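# Fit and lock the server's top cover, no tools inside

## Task

Close the server: fit its top cover and lock it, making sure no tool is left inside. The cover locks when slid into its closed position, either by pushing it firmly or while both release buttons are kept pressed.

## Robot and tools

ROBOT. Two Kinova Gen3 seven-joint arms, left_arm and right_arm, each ending in a two-finger parallel gripper that opens up to 50 mm. The fingers point along the gripper's +z axis and move apart along its x axis. end_effector_position is the point midway between the pads; fingertips extend 17.5 mm past it. Each arm also carries a wrist camera.

FRAMES. Scene frame: origin at table-top height, halfway between the arms; +x points out over the table, +y toward left_arm, +z up. Calibrated bases in that frame: left_arm at (-0.003, +0.269, 0) m, right_arm at (+0.046, -0.383, 0) m, both almost unrotated. Hand positions (metres) and quaternions (wxyz) in results are given in each arm's own base frame, and can be wrong by a few centimetres. Motion offsets are along the axes of that arm's current Hand target, i.e. the gripper's own axes.

THE 18-NUMBER ROW (used by execute_actions and move). One flat list covering both arms, every number in [-1, 1]: left dx, dy, dz, rx, ry, rz, left gripper position, force_limit, speed, then the same nine for the right arm. The six pose numbers are an offset, not a pose: measured from that arm's Hand target at the start of the call, along its gripper axes, scaled so 1.0 = 0.6 m or 180 degrees; rx, ry, rz form one rotation vector. All six at 0 means no new request for that arm. The three gripper numbers are absolute settings, not offsets: position +1 = fully open (50 mm), about -0.65 = pads touching, -1 = close until something blocks; force_limit per pad ≈20 N at -1, 102 N at 0, 185 N at +1; speed of the opening change 20 mm/s at -1, 85 at 0, 150 at +1. Both start at +1. Always resend the gripper values you want kept, since 0 is a real command. A new force_limit or speed applies only after position changes by at least 0.01.

TOOLS.
- execute_actions(actions, cameras): actions is a list of actions; each action is a table of up to 15 rows, one per 1/30 s step; a short table repeats its last row. Every row of an action is an offset from the same start pose, not from the row before; a repeated action moves the arm further. An empty list returns state plus all camera images.
- move(target, speed, blend, blocking, cameras): straight-line path for each gripper from its Hand target. target is one row or a list of up to 15 rows, all offsets from the same starting Hand targets. speed: top path speed in m/s, 0.002 to 0.5 (default 0.25), one number or one per target. blend: corner rounding in m (0 = stop at each target). blocking=false returns after about 0.5 s while motion continues. Paths do not avoid obstacles and stop after 10 s. The result adds a move: line with the outcome (done, off_target, moving, held, fault) and limits (paced = pose clipped; held = steps withheld by a check).
- wait(seconds): 0 to 3600; lets the scene run without new commands; returns early if a running move ends.
- stop(): brakes a running move; fingers keep moving.
- zoom_image(camera, region): region [x0, y0, x1, y1] in pixels of that camera's newest image, at most 504 by 504.
- clear_fault(arm): clears a reported torque fault on left_arm or right_arm.
- read_manual(section): only licence texts.
- finished_scene(scene): ends the current scene, given its number; irreversible.
Cameras (all 672x504): cam_head_left, cam_head_right, cam_high, cam_low, cam_left_wrist, cam_right_wrist. Pass ["all"], a list of names, or []; a wrong name voids the call.

RESULTS. Each arm reports hand pose, Hand target (last commanded pose after clipping; next offsets start here), joint positions, velocities ("within noise" when still), joint torques, and Flange force along the gripper axes (includes held weight, has error, may show "no reading"). Gripper object_status: 0 moving, 1 blocked while opening, 2 blocked while closing (a grip), 3 reached the commanded position or pads met (usually nothing held). Opening in mm ≈ (250 - position_measured) × 0.202. Tool commands lists current gripper commands. A gripper may settle short of its Hand target; resend the missing distance as an offset.

CONTROLLER. Commanded orientation is clipped each step to within 32 degrees of the measured one; big wrist turns can swing the elbow. A clearance check holds back commands bringing the arms too close (fingers excepted). Exceeding a joint torque limit (104.5 N m large joints, 51.3 N m wrist joints) or straying 5 degrees from plan stops that arm until clear_fault. Motors heat when loaded, stretched or pushing: MOTOR HOT appears at 60 °C, and at 75 °C the arm sags and stops for 30-60 s.

AVOID. The arms are stiff: a target only millimetres beyond a firm surface presses very hard, so approach contacts slowly and back the target off afterwards. Do not slam or strike fixed or heavy objects, the other arm, or close a gripper on the other arm's fingers. Do not drop parts or release them while moving. Anything falling off the table, or left resting off it, fails the task. To grip, send -1 and confirm object_status 2, with the object centred between the pads. Loose objects may occasionally be nudged by outside pushes.

Each tool is called after "Emit:" as name([rows], argument=value, ...), one row to a line, values as JSON.

## Session

Emit:
execute_actions(actions=[])

Scene clock: 0.00 s.
left_arm: end_effector_position=(+0.7369, +0.1584, +0.2310) position_measured=3 object_status=3 end_effector_quat_wxyz=(+0.011, +0.961, -0.237, +0.142) | right_arm: end_effector_position=(+0.0471, +0.4551, +0.3921) position_measured=3 object_status=3 end_effector_quat_wxyz=(-0.537, +0.344, +0.751, +0.171)
Joint positions: left_arm=[-0.407 1.075 0.58 0.365 -0.371 1.505 -0.682] | right_arm=[-0.75 0.267 -0.062 1.904 -1.232 1.373 2.019]
Joint velocities: within noise
Joint torques (N m): no reading
Flange force (N): no reading
Hand target: left_arm +0.7369, +0.1584, +0.2310; +0.011, +0.961, -0.237, +0.142 | right_arm +0.0471, +0.4551, +0.3921; -0.537, +0.344, +0.751, +0.171
Tool commands: left_gripper/position=+1.0 left_gripper/force_limit=+1.0 left_gripper/speed=+1.0 right_gripper/position=+1.0 right_gripper/force_limit=+1.0 right_gripper/speed=+1.0

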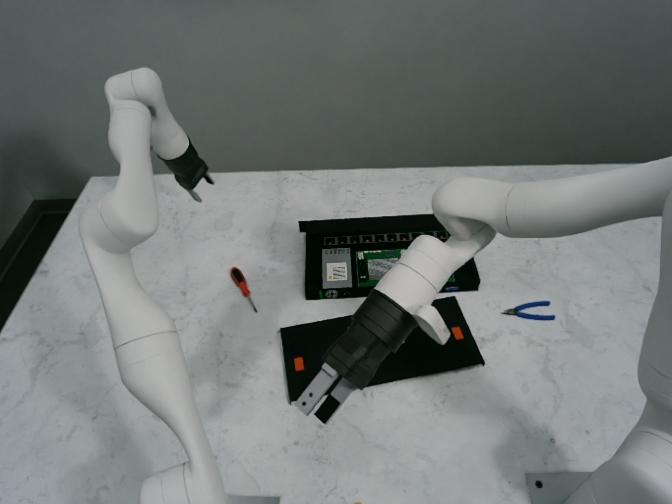

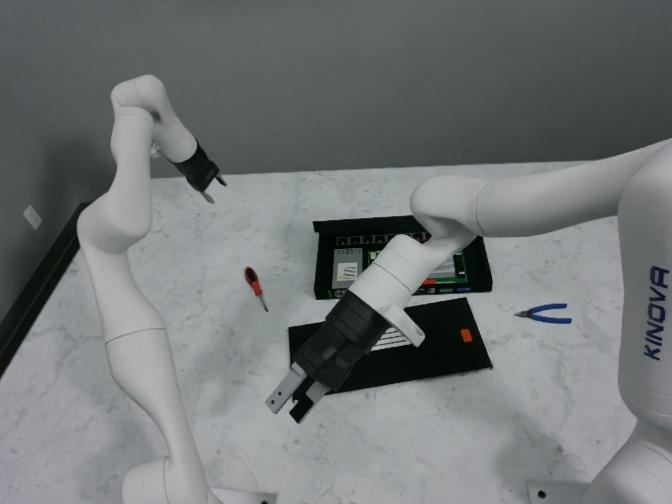

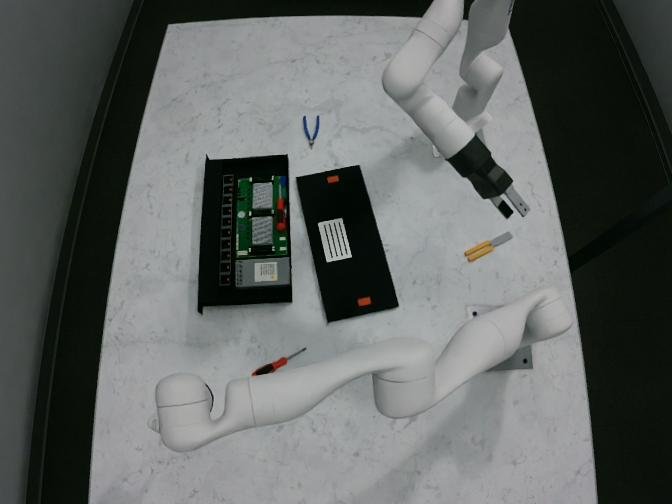

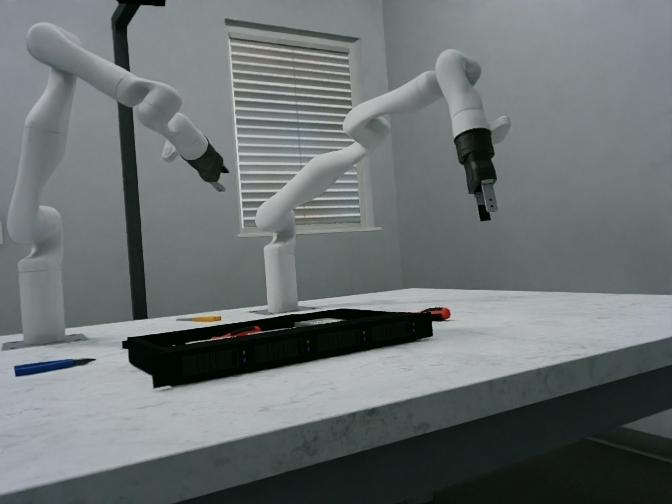

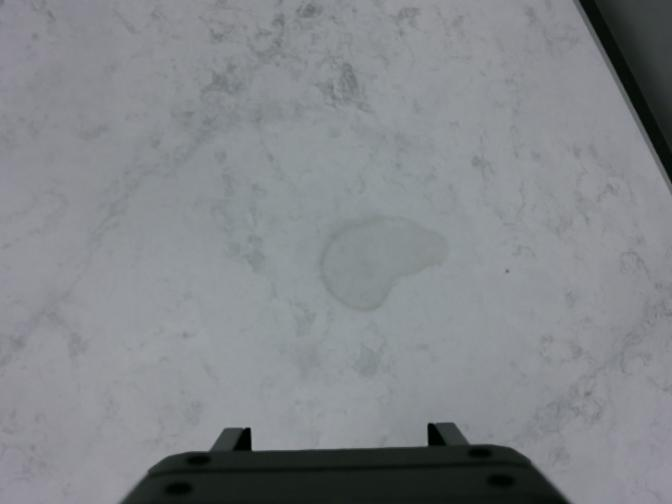

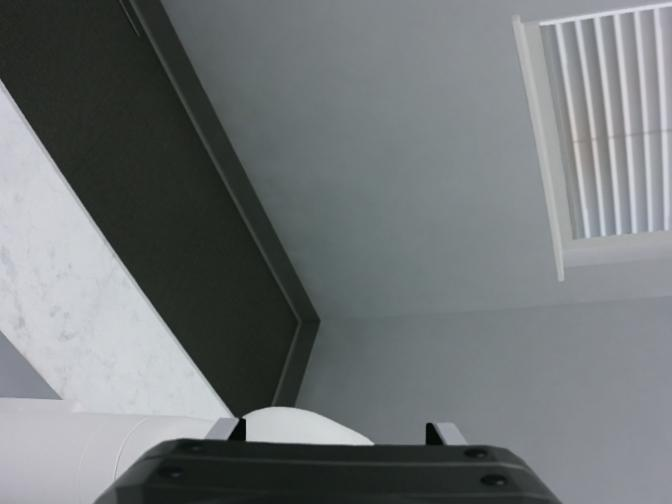

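Emit:
zoom_image(camera="cam_high", region=[180, 140, 420, 330])

Emit:
zoom_image(camera="cam_low", region=[110, 290, 460, 400])

Emit:
zoom_image(camera="cam_head_left", region=[270, 200, 500, 420])

Emit:
zoom_image(camera="cam_high", region=[190, 145, 300, 235])

Scaled by 2.100.

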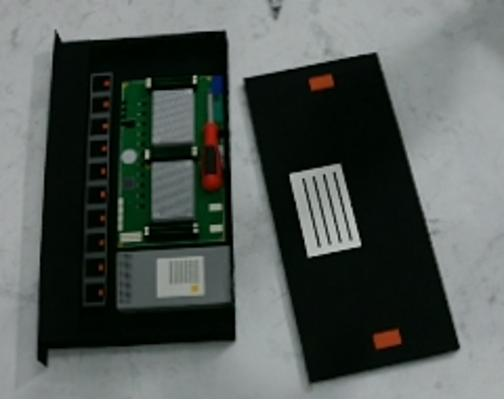

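Scaled by 1.440.

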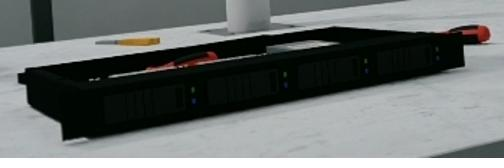

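Scaled by 2.191.

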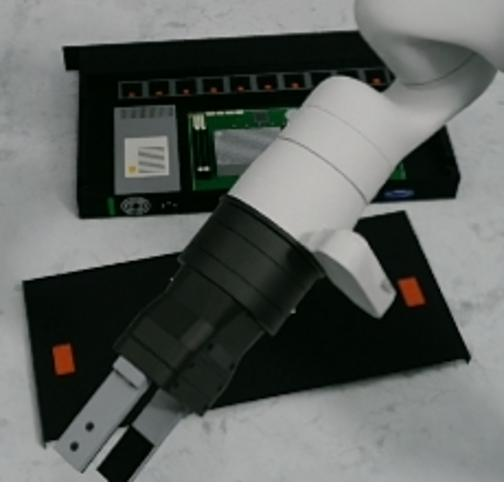

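Scaled by 4.582.

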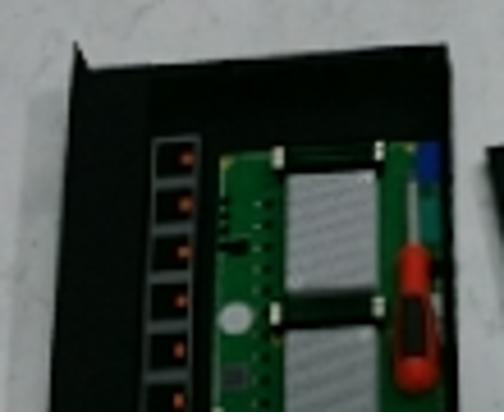

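Emit:
move(target=[-0.163,0.577,-0.282,-0.0621,-0.0726,0.3436,1,1,1,-0.354,0.046,-0.721,-0.1784,-0.3451,0.1984,1,1,1], cameras=["all"])

Scene clock: 71.30 s.
left_arm: end_effector_position=(+0.4497, -0.0895, +0.3499) position_measured=3 object_status=3 end_effector_quat_wxyz=(+0.000, +0.707, -0.707, +0.000) | right_arm: end_effector_position=(+0.4041, +0.1329, +0.3505) position_measured=3 object_status=3 end_effector_quat_wxyz=(+0.000, +0.707, +0.707, +0.000)
Joint positions: left_arm=[-0.373 0.437 0.869 1.242 -0.33 1.605 -1.136] | right_arm=[-0.594 0.271 0.305 1.343 -0.08 1.541 1.273]
Joint torques (N m): left_arm=[-0.36 -14.98 4.12 -8.05 0.02 0.03 -0.32] | right_arm=[-1.02 -13.85 -0.41 -10.89 -0.04 -0.13 -0.11]
Flange force (N): left_arm=[2.3 -4.8 -2.8] | right_arm=[-4.5 -4.1 3.5]
Hand target: left_arm +0.4497, -0.0895, +0.3499; +0.000, +0.707, -0.707, +0.000 | right_arm +0.4041, +0.1328, +0.3505; +0.000, +0.707, +0.707, +0.000
Off the commanded pose: left_arm 0.000 m, 0 deg | right_arm 0.000 m, 0 deg.
move: done

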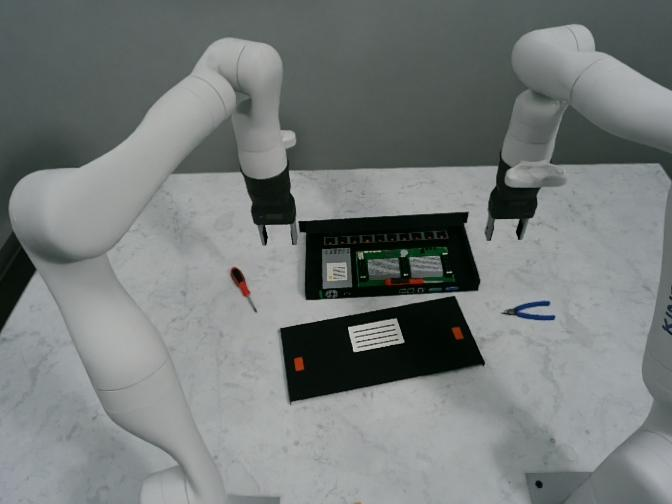

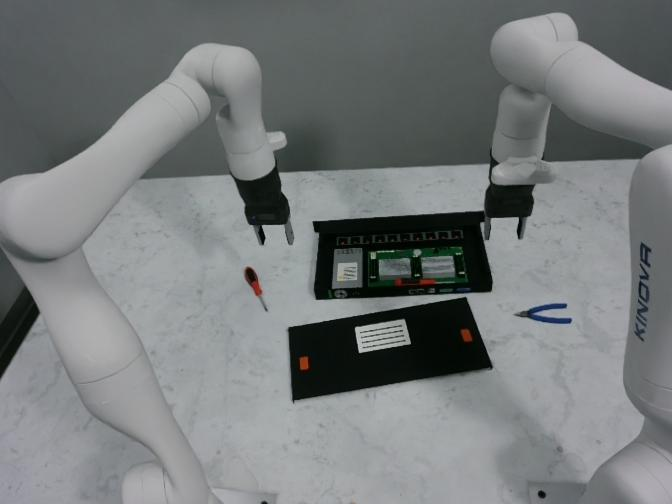

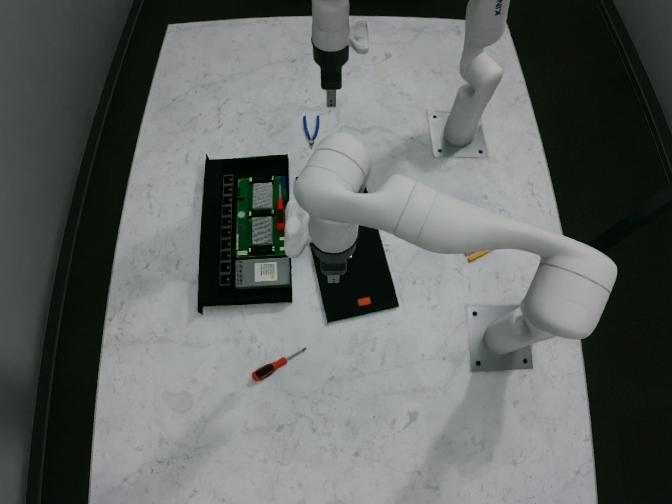

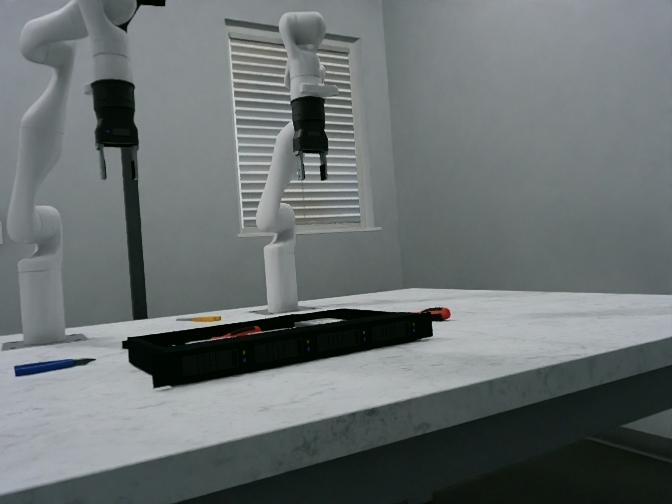

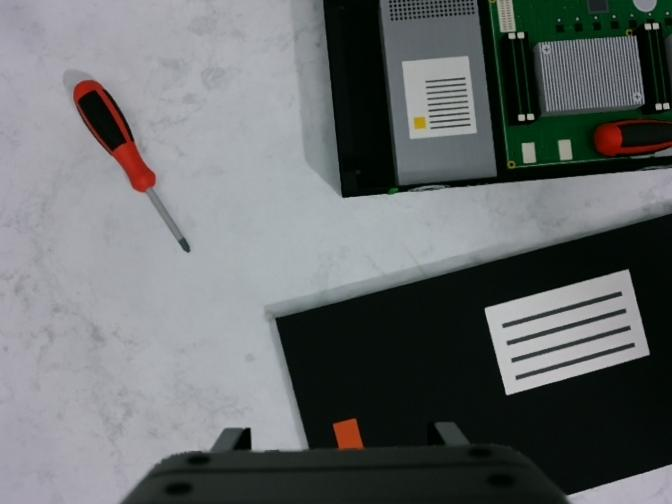

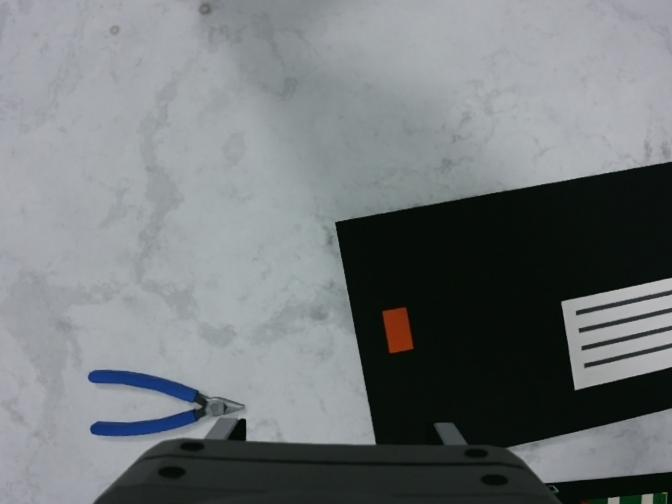

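Emit:
zoom_image(camera="cam_left_wrist", region=[250, 280, 450, 450])

Emit:
zoom_image(camera="cam_left_wrist", region=[310, 0, 672, 220])

Emit:
zoom_image(camera="cam_right_wrist", region=[310, 200, 480, 470])

Emit:
zoom_image(camera="cam_head_left", region=[270, 200, 500, 420])

Emit:
zoom_image(camera="cam_low", region=[110, 300, 290, 400])

Emit:
zoom_image(camera="cam_head_right", region=[280, 330, 400, 410])

Scaled by 2.520.

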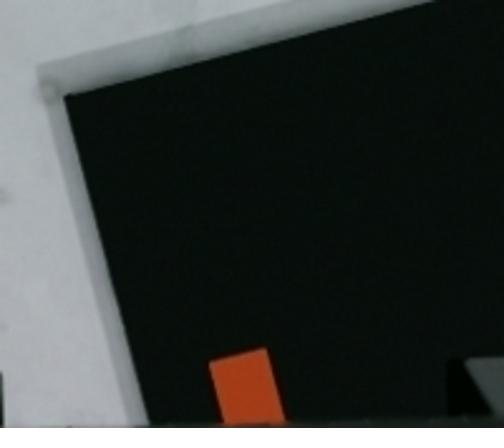

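Scaled by 1.392.

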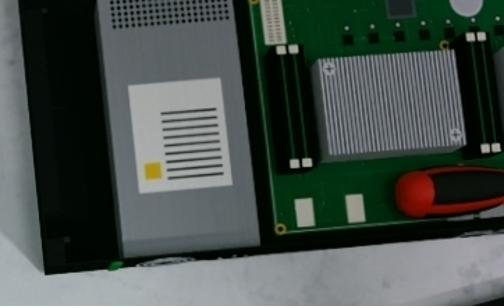

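Scaled by 1.867.

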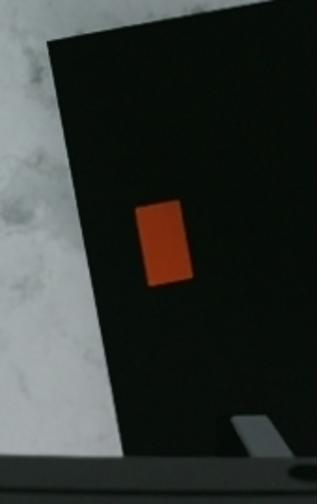

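Scaled by 2.191.

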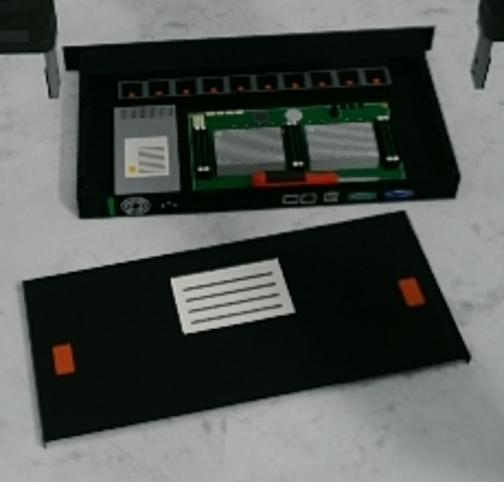

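Scaled by 2.800.

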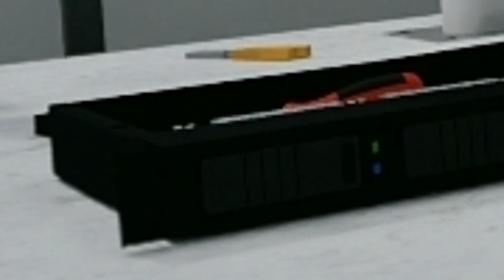

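Scaled by 4.200.

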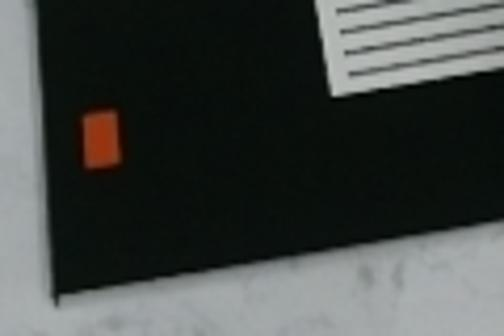

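Emit:
move(target=[0,0,0,0,0,0,1,1,1,0.308,0.227,0.25,0,0,-0.519,1,1,1], cameras=["cam_right_wrist","cam_high"])

Scene clock: 202.83 s.
left_arm: end_effector_position=(+0.4497, -0.0895, +0.3499) position_measured=3 object_status=3 end_effector_quat_wxyz=(+0.000, +0.707, -0.707, +0.000) | right_arm: end_effector_position=(+0.5402, +0.3175, +0.2003) position_measured=3 object_status=3 end_effector_quat_wxyz=(+0.000, -0.030, +1.000, +0.000)
Joint positions: left_arm=[-0.373 0.437 0.869 1.242 -0.33 1.605 -1.136] | right_arm=[-0.554 0.842 -0.047 0.835 0.036 1.466 2.612]
Joint torques (N m): left_arm=[-0.4 -14.84 4.21 -7.93 0.03 0.01 -0.23] | right_arm=[-1.08 -24.65 -1 -10.76 0.22 -0.1 -0.18]
Flange force (N): left_arm=[2.3 -5.1 -3.3] | right_arm=[7.1 -5.9 2.7]
Hand target: left_arm +0.4497, -0.0895, +0.3499; +0.000, +0.707, -0.707, +0.000 | right_arm +0.5402, +0.3175, +0.2003; +0.000, -0.030, +1.000, +0.000
Off the commanded pose: left_arm 0.000 m, 0 deg | right_arm 0.000 m, 0 deg.
move: done
Images, in order (width x height): cam_high 672x504, cam_right_wrist 672x504.

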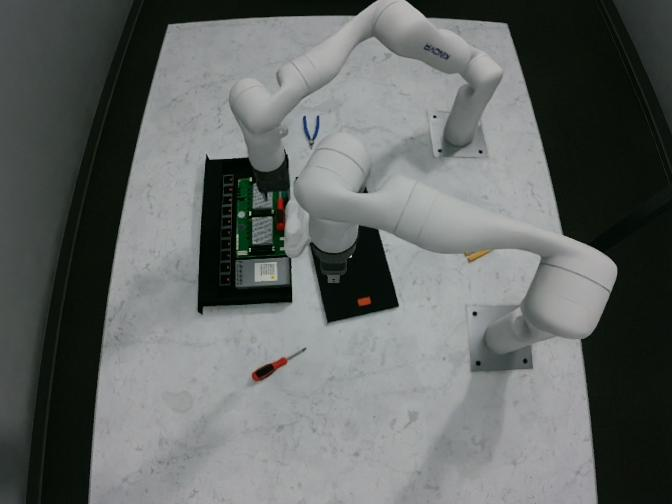

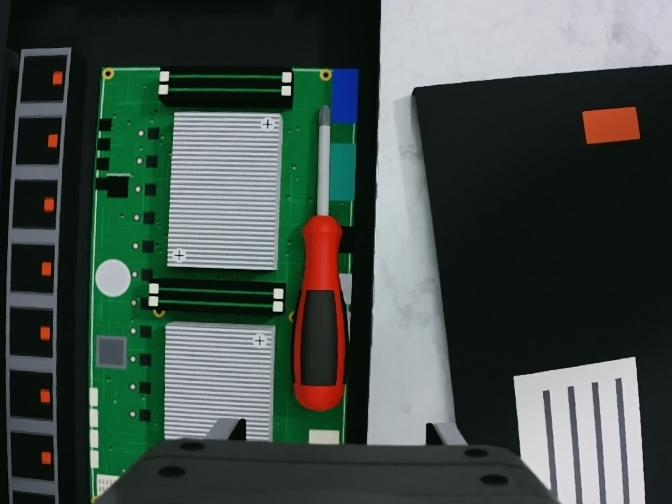

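Emit:
move(target=[0,0,0,0,0,0,1,1,1,-0.0128,-0.05,0.167,0,0,0.01,0.3,1,1], cameras=["cam_right_wrist","cam_low"])

Scene clock: 238.33 s.
left_arm: end_effector_position=(+0.4497, -0.0895, +0.3499) position_measured=3 object_status=3 end_effector_quat_wxyz=(+0.000, +0.707, -0.707, +0.000) | right_arm: end_effector_position=(+0.5496, +0.2879, +0.1001) position_measured=107 object_status=3 end_effector_quat_wxyz=(+0.000, -0.014, +1.000, +0.000)
Joint positions: left_arm=[-0.373 0.437 0.869 1.242 -0.33 1.605 -1.136] | right_arm=[-0.503 0.896 -0.045 1.055 0.038 1.193 2.624]
Joint torques (N m): left_arm=[-0.36 -14.81 4.29 -7.95 0.02 0 -0.25] | right_arm=[-1.04 -24.81 -1.07 -10.2 0.23 -0.18 -0.12]
Flange force (N): left_arm=[2.2 -4.9 -3.3] | right_arm=[5.9 -4.9 0.9]
Hand target: left_arm +0.4497, -0.0895, +0.3499; +0.000, +0.707, -0.707, +0.000 | right_arm +0.5496, +0.2879, +0.1001; +0.000, -0.014, +1.000, +0.000
Off the commanded pose: left_arm 0.000 m, 0 deg | right_arm 0.000 m, 0 deg.
move: done
Images, in order (width x height): cam_low 672x504, cam_right_wrist 672x504.

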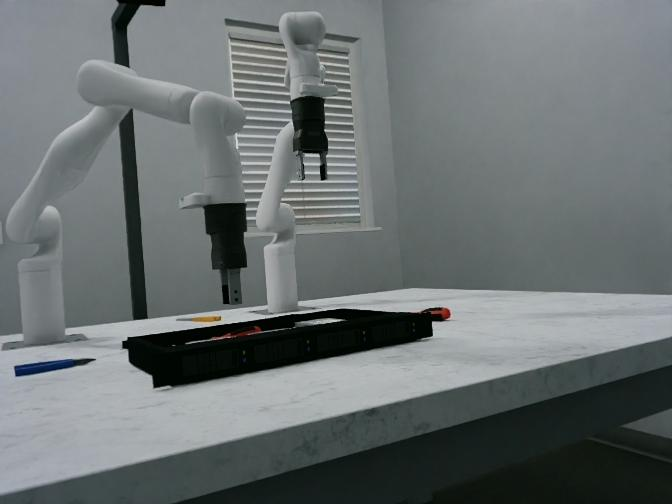

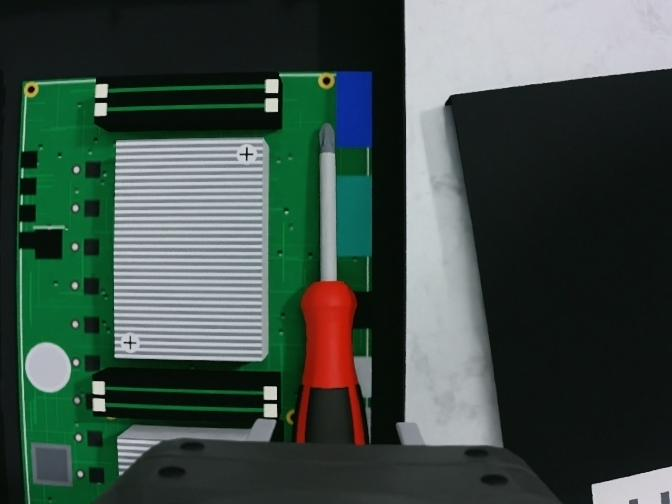

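Emit:
move([
  [0,0,0,0,0,0,1,1,1,-0.0038,-0.02,0,0,0,-0.004,0.14,1,1],
  [0,0,0,0,0,0,1,1,1,-0.0038,-0.02,0.105,0,0,-0.004,0.14,1,1],
], speed=0.08, cameras=["cam_right_wrist","cam_low"])

Scene clock: 258.13 s.
left_arm: end_effector_position=(+0.4497, -0.0895, +0.3499) position_measured=3 object_status=3 end_effector_quat_wxyz=(+0.000, +0.707, -0.707, +0.000) | right_arm: end_effector_position=(+0.5522, +0.2760, +0.0372) position_measured=132 object_status=3 end_effector_quat_wxyz=(+0.000, -0.020, +1.000, +0.000)
Joint positions: left_arm=[-0.373 0.437 0.869 1.242 -0.33 1.605 -1.136] | right_arm=[-0.481 0.962 -0.049 1.133 0.047 1.049 2.65]
Joint torques (N m): left_arm=[-0.42 -14.84 4.24 -8.02 0 0.04 -0.24] | right_arm=[-0.52 -22.64 -0.46 -10.51 0.58 -1.79 -0.16]
Flange force (N): left_arm=[2.3 -4.7 -2.9] | right_arm=[11.0 -6.1 -5.7]
Hand target: left_arm +0.4497, -0.0895, +0.3499; +0.000, +0.707, -0.707, +0.000 | right_arm +0.5522, +0.2760, +0.0371; +0.000, -0.020, +1.000, +0.000
Off the commanded pose: left_arm 0.000 m, 0 deg | right_arm 0.000 m, 0 deg.
move: done
Images, in order (width x height): cam_low 672x504, cam_right_wrist 672x504.

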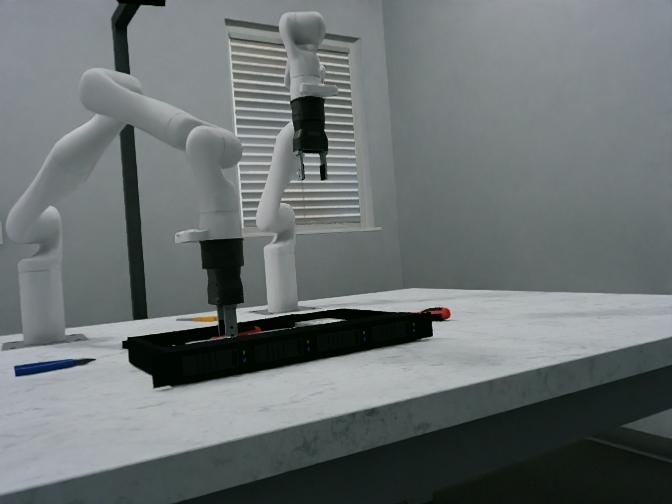

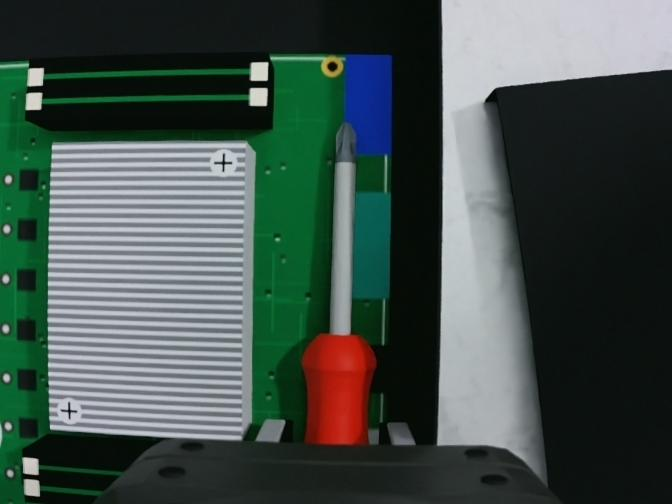

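Emit:
move([
  [0,0,0,0,0,0,1,1,1,0,0,0,0,0,0,-1,-0.9,-0.5],
  [0,0,0,0,0,0,1,1,1,0,0,-0.22,0,0,0,-1,-0.9,-0.5],
  [0,0,0,0,0,0,1,1,1,0.247,-0.525,-0.22,0,0,0,-1,-0.9,-0.5],
], blend=[0,0.02,0], cameras=["cam_right_wrist","cam_high"])

Scene clock: 277.07 s.
left_arm: end_effector_position=(+0.4497, -0.0895, +0.3499) position_measured=3 object_status=3 end_effector_quat_wxyz=(+0.000, +0.707, -0.707, +0.000) | right_arm: end_effector_position=(+0.4170, -0.0447, +0.1694) position_measured=143 object_status=2 end_effector_quat_wxyz=(+0.000, -0.020, +1.000, +0.000)
Joint positions: left_arm=[-0.373 0.437 0.869 1.242 -0.33 1.605 -1.136] | right_arm=[0.048 0.384 -0.002 1.776 0.002 0.982 3.228]
Joint torques (N m): left_arm=[-0.43 -14.85 4.15 -7.96 0.03 0.01 -0.25] | right_arm=[-0.96 -15.49 -0.96 -9.37 0.22 -0.2 -0.13]
Flange force (N): left_arm=[2.4 -5.0 -3.3] | right_arm=[5.1 -2.1 1.4]
Hand target: left_arm +0.4497, -0.0895, +0.3499; +0.000, +0.707, -0.707, +0.000 | right_arm +0.4170, -0.0447, +0.1694; +0.000, -0.020, +1.000, +0.000
Off the commanded pose: left_arm 0.000 m, 0 deg | right_arm 0.000 m, 0 deg.
move: done
Images, in order (width x height): cam_high 672x504, cam_right_wrist 672x504.

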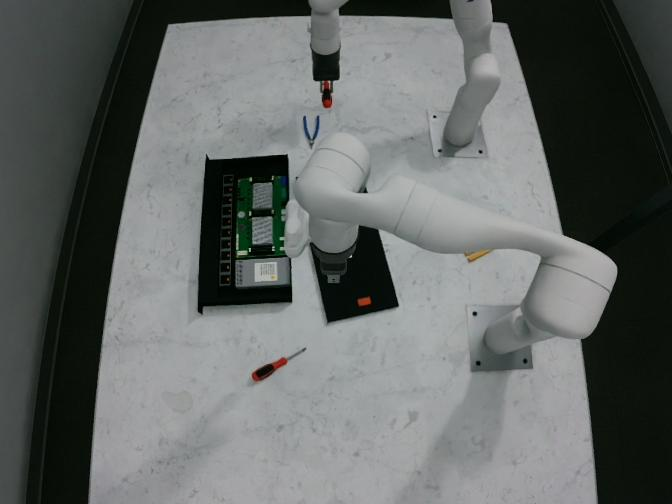

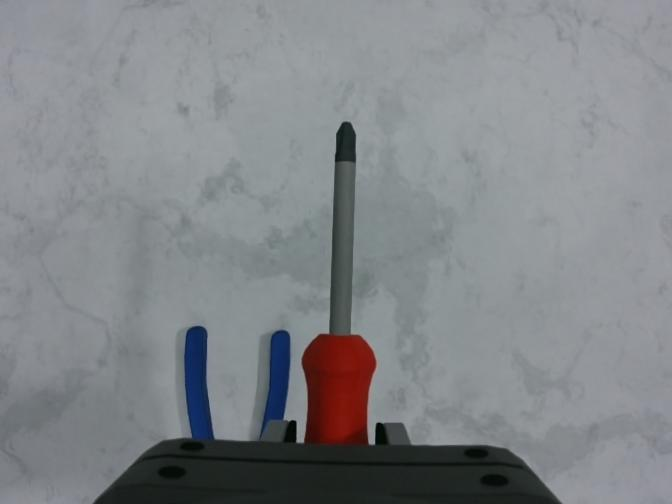

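Emit:
move([
  [0,0,0,0,0,0,1,1,1,0.06,0,0.18,0,0,0,-1,-0.9,-0.5],
  [0,0,0,0,0,0,1,1,1,0.06,0,0.232,0,0,0,-1,-0.9,-0.5],
], speed=[0.2,0.03], blend=[0.01,0], cameras=["cam_right_wrist"])

Scene clock: 288.97 s.
left_arm: end_effector_position=(+0.4497, -0.0895, +0.3499) position_measured=3 object_status=3 end_effector_quat_wxyz=(+0.000, +0.707, -0.707, +0.000) | right_arm: end_effector_position=(+0.3810, -0.0463, +0.0303) position_measured=143 object_status=2 end_effector_quat_wxyz=(+0.000, -0.020, +1.000, +0.000)
Joint positions: left_arm=[-0.373 0.437 0.869 1.242 -0.33 1.605 -1.136] | right_arm=[0.06 0.582 -0.007 2.055 0.009 0.505 3.229]
Joint torques (N m): left_arm=[-0.38 -14.83 4.26 -7.98 -0.02 0.01 -0.24] | right_arm=[-1.01 -15.76 -0.93 -6.07 0.21 -0.2 -0.1]
Flange force (N): left_arm=[2.2 -4.8 -3.2] | right_arm=[5.0 -1.9 -0.5]
Hand target: left_arm +0.4497, -0.0895, +0.3499; +0.000, +0.707, -0.707, +0.000 | right_arm +0.3810, -0.0463, +0.0302; +0.000, -0.020, +1.000, +0.000
Off the commanded pose: left_arm 0.000 m, 0 deg | right_arm 0.000 m, 0 deg.
move: done

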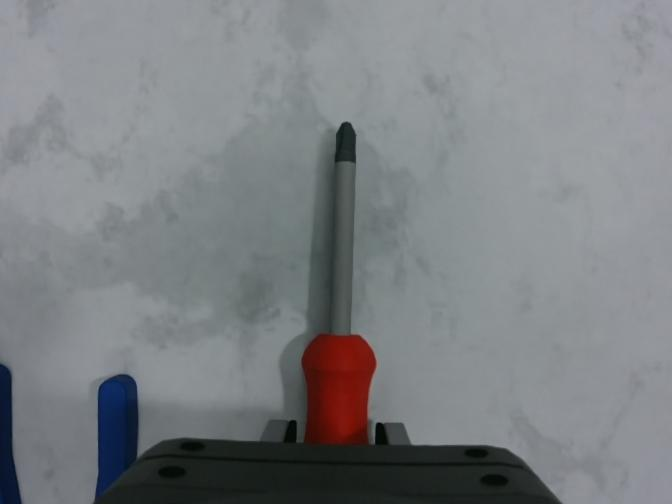

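Emit:
move(target=[0,0,0,0,0,0,1,1,1,0,0,0.01,0,0,0,-1,-0.9,-0.5], speed=0.02)

Emit:
move(target=[0,0,0,0,0,0,1,1,1,0,0,0.005,0,0,0,-1,-0.9,-0.5], speed=0.02)

Scene clock: 296.57 s.
left_arm: end_effector_position=(+0.4497, -0.0895, +0.3499) position_measured=3 object_status=3 end_effector_quat_wxyz=(+0.000, +0.707, -0.707, +0.000) | right_arm: end_effector_position=(+0.3810, -0.0463, +0.0243) position_measured=143 object_status=2 end_effector_quat_wxyz=(+0.000, -0.020, +1.000, +0.000)
Joint positions: left_arm=[-0.373 0.437 0.869 1.242 -0.33 1.605 -1.136] | right_arm=[0.06 0.596 -0.007 2.059 0.01 0.488 3.228]
Joint torques (N m): left_arm=[-0.45 -14.79 4.2 -8 -0.04 0.04 -0.23] | right_arm=[-3.84 7.29 -4.25 -4.62 -0.67 -5.43 -0.23]
Flange force (N): left_arm=[2.3 -4.7 -3.1] | right_arm=[19.9 -7.3 -71.9]
Hand target: left_arm +0.4497, -0.0895, +0.3499; +0.000, +0.707, -0.707, +0.000 | right_arm +0.3810, -0.0463, +0.0242; +0.000, -0.020, +1.000, +0.000
Off the commanded pose: left_arm 0.000 m, 0 deg | right_arm 0.000 m, 0 deg.
move: done

Scene clock: 297.07 s.
left_arm: end_effector_position=(+0.4497, -0.0895, +0.3499) position_measured=3 object_status=3 end_effector_quat_wxyz=(+0.000, +0.707, -0.707, +0.000) | right_arm: end_effector_position=(+0.3810, -0.0463, +0.0213) position_measured=143 object_status=2 end_effector_quat_wxyz=(+0.000, -0.020, +1.000, +0.000)
Joint positions: left_arm=[-0.373 0.437 0.869 1.242 -0.33 1.605 -1.136] | right_arm=[0.06 0.603 -0.007 2.061 0.01 0.478 3.228]
Joint velocities: left_arm=[within noise] | right_arm=[0 0.006 0.001 0 0 -0.002 0]
Joint torques (N m): left_arm=[-0.41 -14.83 4.25 -7.99 0.01 0.03 -0.3] | right_arm=[-6.14 11.58 -7.1 -4.22 -1.66 -6.02 -0.23]
Flange force (N): left_arm=[2.4 -4.8 -3.1] | right_arm=[23.0 -12.9 -84.3]
Hand target: left_arm +0.4497, -0.0895, +0.3499; +0.000, +0.707, -0.707, +0.000 | right_arm +0.3810, -0.0463, +0.0212; +0.000, -0.020, +1.000, +0.000
Off the commanded pose: left_arm 0.000 m, 0 deg | right_arm 0.000 m, 0 deg.
move: done

Emit:
move([
  [0,0,0,0,0,0,1,1,1,0,0,-0.009,0,0,0,-1,-0.9,-0.5],
  [0,0,0,0,0,0,1,1,1,0,0,-0.0095,0,0,0,0.3,-0.9,-0.8],
  [0,0,0,0,0,0,1,1,1,0,0,-0.12,0,0,0,0.3,-0.9,-0.8],
  [0,0,0,0,0,0,1,1,1,0.045,0.095,-0.18,-0.1784,0.1713,0.49,0.3,-0.9,-0.8],
], blend=[0,0,0.02,0], cameras=["cam_right_wrist","cam_high"])

Scene clock: 330.43 s.
left_arm: end_effector_position=(+0.4497, -0.0895, +0.3499) position_measured=3 object_status=3 end_effector_quat_wxyz=(+0.000, +0.707, -0.707, +0.000) | right_arm: end_effector_position=(+0.3518, +0.0096, +0.1292) position_measured=107 object_status=3 end_effector_quat_wxyz=(-0.242, +0.665, +0.665, +0.241)
Joint positions: left_arm=[-0.373 0.437 0.869 1.242 -0.33 1.605 -1.136] | right_arm=[0.368 0.568 0.131 1.969 -0.758 1.132 2.582]
Joint torques (N m): left_arm=[-0.41 -14.86 4.11 -8.02 0.01 0.06 -0.26] | right_arm=[-1.07 -15.15 -1.4 -5.61 -0.81 1.78 -0.13]
Flange force (N): left_arm=[2.3 -4.7 -2.9] | right_arm=[-0.1 -5.5 -0.3]
Hand target: left_arm +0.4497, -0.0895, +0.3499; +0.000, +0.707, -0.707, +0.000 | right_arm +0.3518, +0.0096, +0.1292; -0.242, +0.665, +0.664, +0.241
Off the commanded pose: left_arm 0.000 m, 0 deg | right_arm 0.000 m, 0 deg.
move: done
Images, in order (width x height): cam_high 672x504, cam_right_wrist 672x504.

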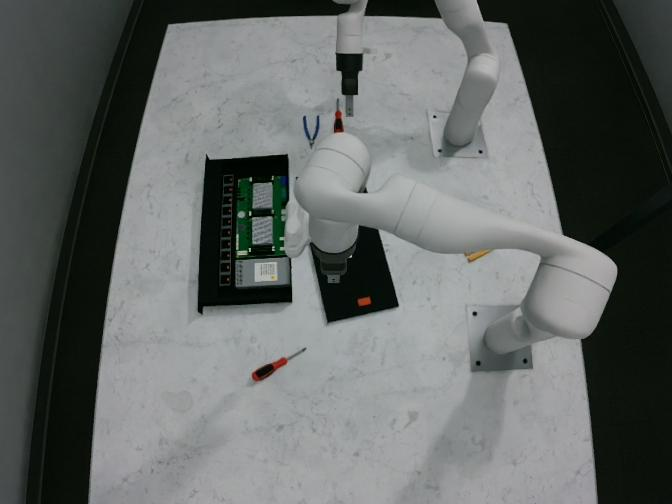

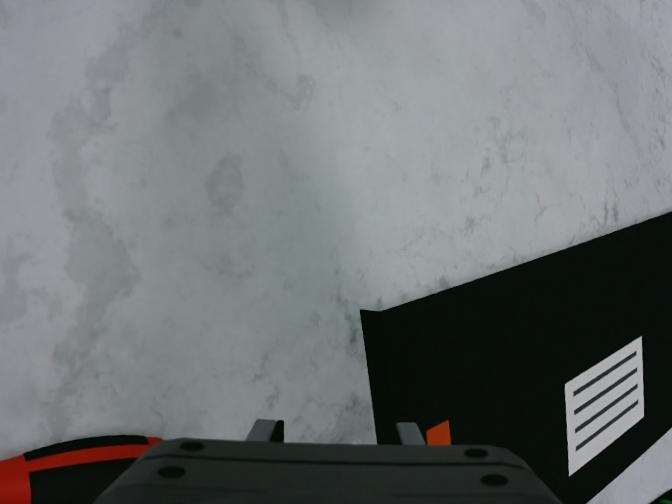

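Emit:
zoom_image(camera="cam_right_wrist", region=[340, 280, 480, 450])

Scaled by 2.965.

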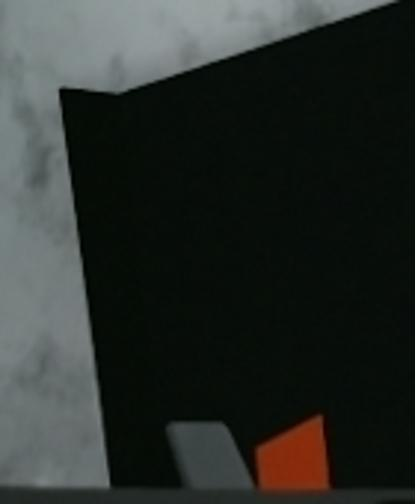

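Emit:
move(target=[-0.033,0.228,0.283,0,0,-0.071,-1,1,1,0.2345,0.193,0.0857,0.0216,-0.2213,-0.0612,-1,1,1], cameras=["cam_left_wrist","cam_right_wrist","cam_high"])

Scene clock: 384.40 s.
left_arm: end_effector_position=(+0.3130, -0.0694, +0.1801) position_measured=254 object_status=3 end_effector_quat_wxyz=(-0.001, +0.781, -0.624, +0.000) | right_arm: end_effector_position=(+0.4676, +0.1505, +0.1801) position_measured=254 object_status=3 end_effector_quat_wxyz=(+0.000, +0.633, +0.774, +0.001)
Joint positions: left_arm=[-0.559 0.214 0.837 2.072 -0.199 0.934 -0.963] | right_arm=[-0.524 0.528 0.254 1.519 -0.142 1.112 1.531]
Joint torques (N m): left_arm=[-0.38 -8.14 2.58 -6.35 -0.01 -0.06 -0.28] | right_arm=[-1.09 -18.21 0.22 -9.79 0.17 -0.16 0.02]
Flange force (N): left_arm=[3.0 -3.5 -0.9] | right_arm=[-2.8 -4.7 1.2]
Hand target: left_arm +0.3130, -0.0695, +0.1801; +0.000, +0.781, -0.624, +0.000 | right_arm +0.4676, +0.1505, +0.1801; +0.000, +0.633, +0.774, +0.000
Off the commanded pose: left_arm 0.000 m, 0 deg | right_arm 0.000 m, 0 deg.
move: done
Images, in order (width x height): cam_high 672x504, cam_left_wrist 672x504, cam_right_wrist 672x504.

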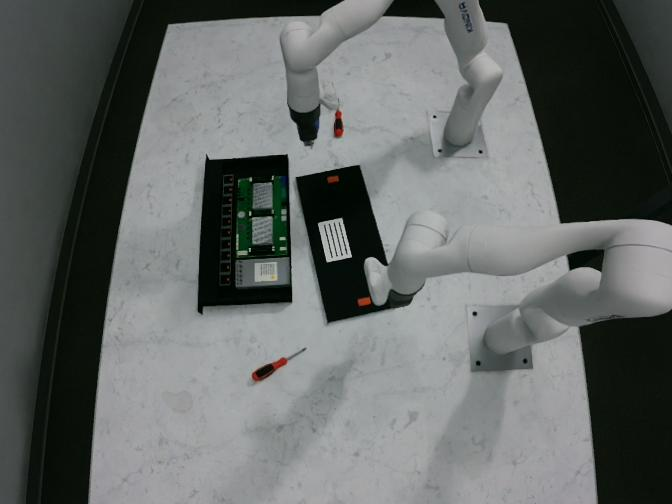

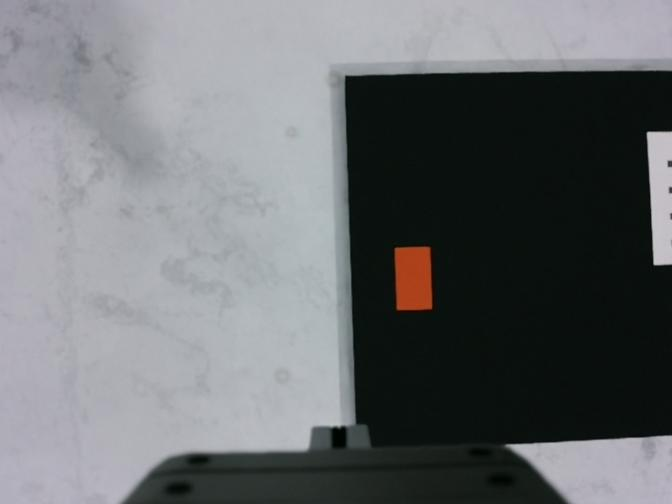

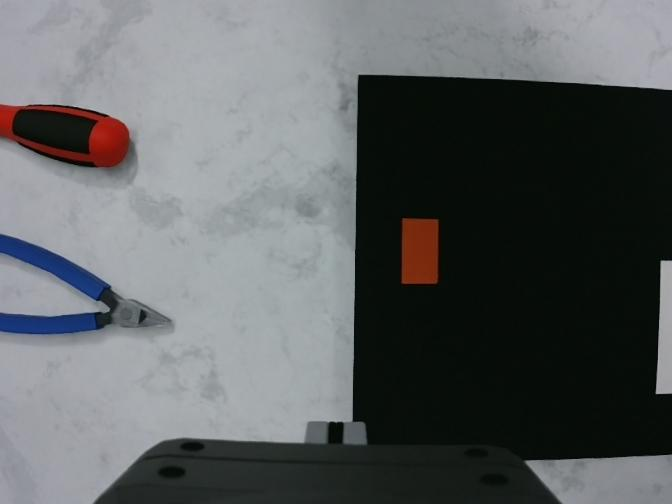

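Emit:
move([
  [-0.03,-0.0845,0.05,0,0,0,-1,1,1,-0.0167,-0.0775,0.05,0,0,0,-1,1,1],
  [-0.03,-0.0845,0.2633,0,0,0,-1,1,1,-0.0167,-0.0775,0.2633,0,0,0,-1,1,1],
], speed=[0.2,0.06], blend=[0.01,0], cameras=["cam_left_wrist","cam_right_wrist","cam_head_left"])

Scene clock: 407.43 s.
left_arm: end_effector_position=(+0.3585, -0.0406, +0.0221) position_measured=254 object_status=3 end_effector_quat_wxyz=(+0.000, +0.781, -0.624, +0.000) | right_arm: end_effector_position=(+0.4242, +0.1315, +0.0221) position_measured=254 object_status=3 end_effector_quat_wxyz=(+0.000, +0.633, +0.774, +0.000)
Joint positions: left_arm=[-0.317 0.633 0.506 2.149 -0.632 0.508 -0.677] | right_arm=[-0.483 0.689 0.186 1.863 -0.208 0.607 1.603]
Joint torques (N m): left_arm=[-0.41 -14.32 3.94 -2.84 -0.1 -0.04 -0.12] | right_arm=[-1 -17.87 0.15 -6.65 0.18 -0.14 -0.13]
Flange force (N): left_arm=[2.3 -0.8 3.6] | right_arm=[-2.8 -4.4 -1.0]
Hand target: left_arm +0.3585, -0.0406, +0.0221; +0.000, +0.781, -0.624, +0.000 | right_arm +0.4242, +0.1315, +0.0221; +0.000, +0.633, +0.774, +0.000
Off the commanded pose: left_arm 0.000 m, 0 deg | right_arm 0.000 m, 0 deg.
move: done
Images, in order (width x height): cam_head_left 672x504, cam_left_wrist 672x504, cam_right_wrist 672x504.

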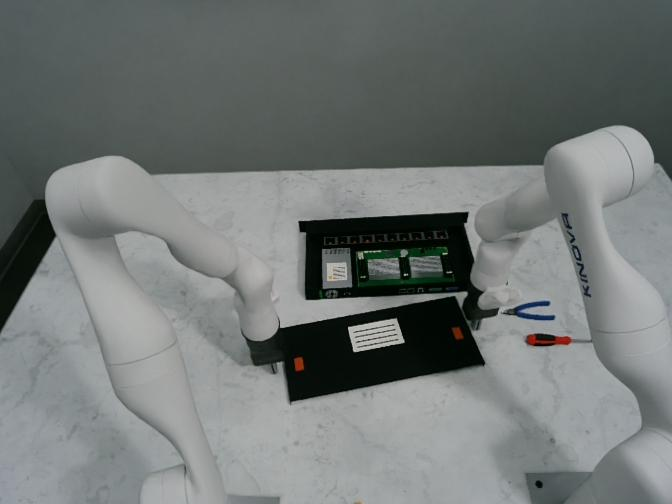

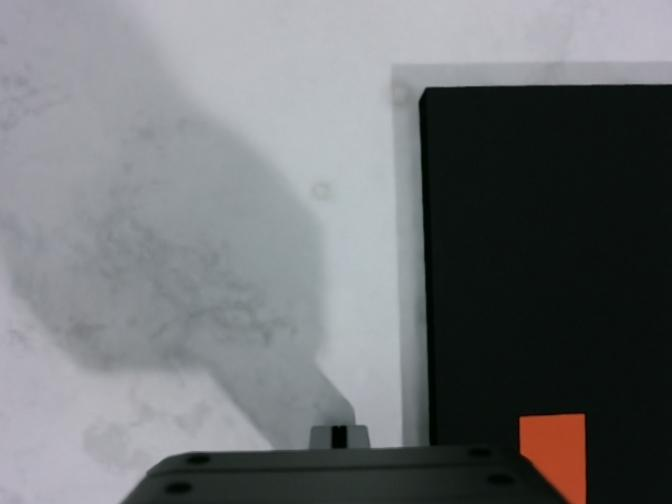

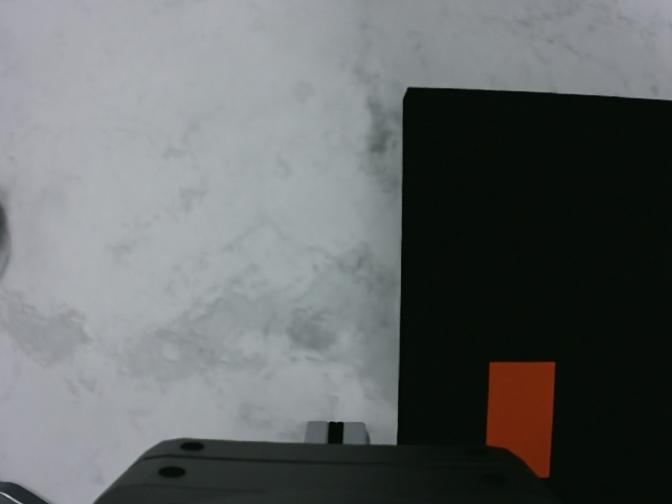

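Emit:
move(target=[0.022,-0.0083,0,0,0,0,-1,1,1,0.0108,-0.0025,0,0,0,0,-1,1,1], speed=0.03)

Emit:
move(target=[0.0034,0,0,0,0,0,-1,1,1,0.0034,0,0,0,0,0,-1,1,1], speed=0.01)

Emit:
move(target=[0.0034,0,0,0,0,0,-1,1,1,0.0034,0,0,0,0,0,-1,1,1], speed=0.01, cameras=["cam_left_wrist","cam_right_wrist"])

Scene clock: 424.87 s.
left_arm: end_effector_position=(+0.3663, -0.0523, +0.0221) position_measured=254 object_status=3 end_effector_quat_wxyz=(+0.000, +0.781, -0.624, +0.000) | right_arm: end_effector_position=(+0.4214, +0.1375, +0.0221) position_measured=254 object_status=3 end_effector_quat_wxyz=(+0.000, +0.633, +0.774, +0.000)
Joint positions: left_arm=[-0.286 0.645 0.508 2.119 -0.623 0.527 -0.659] | right_arm=[-0.499 0.688 0.187 1.866 -0.209 0.605 1.59]
Joint torques (N m): left_arm=[-0.49 -14.93 3.79 -3.36 0.02 -0.03 -0.26] | right_arm=[-1.04 -17.79 0.21 -6.59 0.14 -0.15 -0.08]
Flange force (N): left_arm=[2.5 0.1 4.1] | right_arm=[-2.9 -4.2 -1.1]
Hand target: left_arm +0.3663, -0.0524, +0.0221; +0.000, +0.781, -0.624, +0.000 | right_arm +0.4214, +0.1375, +0.0221; +0.000, +0.633, +0.774, +0.000
Off the commanded pose: left_arm 0.000 m, 0 deg | right_arm 0.000 m, 0 deg.
move: done

Scene clock: 425.37 s.
left_arm: end_effector_position=(+0.3667, -0.0544, +0.0221) position_measured=254 object_status=3 end_effector_quat_wxyz=(+0.000, +0.781, -0.624, +0.000) | right_arm: end_effector_position=(+0.4211, +0.1395, +0.0221) position_measured=254 object_status=3 end_effector_quat_wxyz=(+0.000, +0.633, +0.774, +0.001)
Joint positions: left_arm=[-0.28 0.646 0.508 2.117 -0.622 0.528 -0.655] | right_arm=[-0.504 0.688 0.188 1.865 -0.21 0.606 1.586]
Joint torques (N m): left_arm=[-0.57 -14.8 3.81 -3.18 0.02 0.07 -0.17] | right_arm=[-1.04 -17.91 0.16 -6.63 0.2 -0.14 -0.17]
Flange force (N): left_arm=[2.6 -0.1 4.0] | right_arm=[-3.0 -4.2 -0.8]
Hand target: left_arm +0.3667, -0.0544, +0.0221; +0.000, +0.781, -0.624, +0.000 | right_arm +0.4210, +0.1395, +0.0221; +0.000, +0.633, +0.774, +0.000
Off the commanded pose: left_arm 0.000 m, 0 deg | right_arm 0.000 m, 0 deg.
move: done

Scene clock: 425.87 s.
left_arm: end_effector_position=(+0.3672, -0.0563, +0.0221) position_measured=254 object_status=3 end_effector_quat_wxyz=(+0.000, +0.781, -0.624, +0.000) | right_arm: end_effector_position=(+0.4206, +0.1415, +0.0221) position_measured=254 object_status=3 end_effector_quat_wxyz=(+0.000, +0.633, +0.774, +0.000)
Joint positions: left_arm=[-0.275 0.646 0.508 2.114 -0.621 0.53 -0.651] | right_arm=[-0.508 0.689 0.188 1.864 -0.21 0.606 1.582]
Joint torques (N m): left_arm=[-0.36 -14.85 3.79 -3.14 -0.01 0.04 -0.27] | right_arm=[-2.27 -17.73 -1.36 -6.85 -0.41 -0.11 -0.15]
Flange force (N): left_arm=[2.3 -0.4 3.5] | right_arm=[-5.8 -4.4 -1.8]
Hand target: left_arm +0.3672, -0.0563, +0.0221; +0.000, +0.781, -0.624, +0.000 | right_arm +0.4206, +0.1415, +0.0221; +0.000, +0.633, +0.774, +0.000
Off the commanded pose: left_arm 0.000 m, 0 deg | right_arm 0.000 m, 0 deg.
move: done

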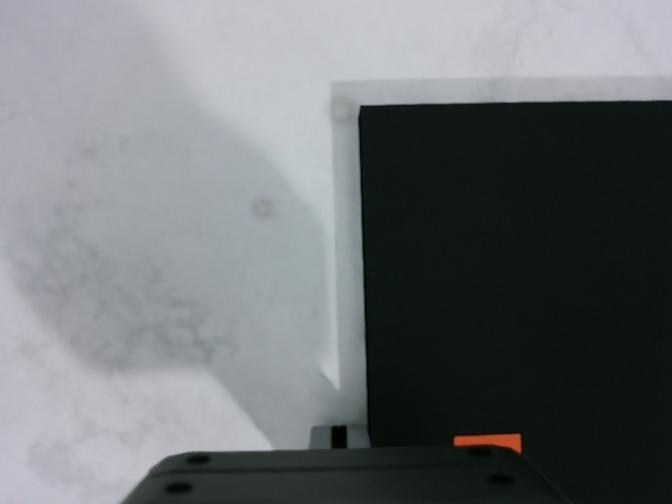

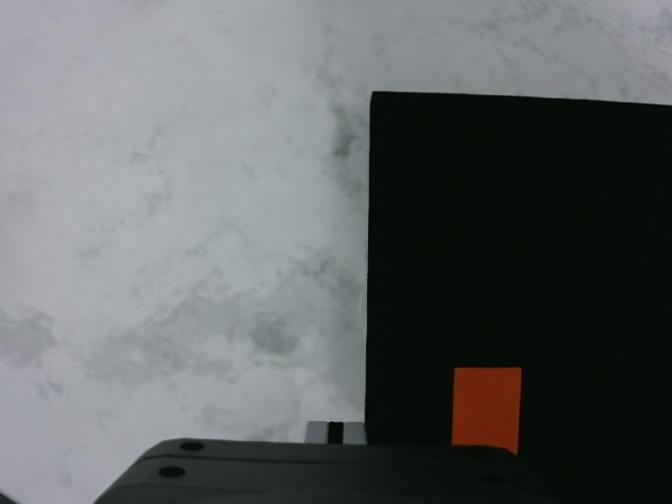

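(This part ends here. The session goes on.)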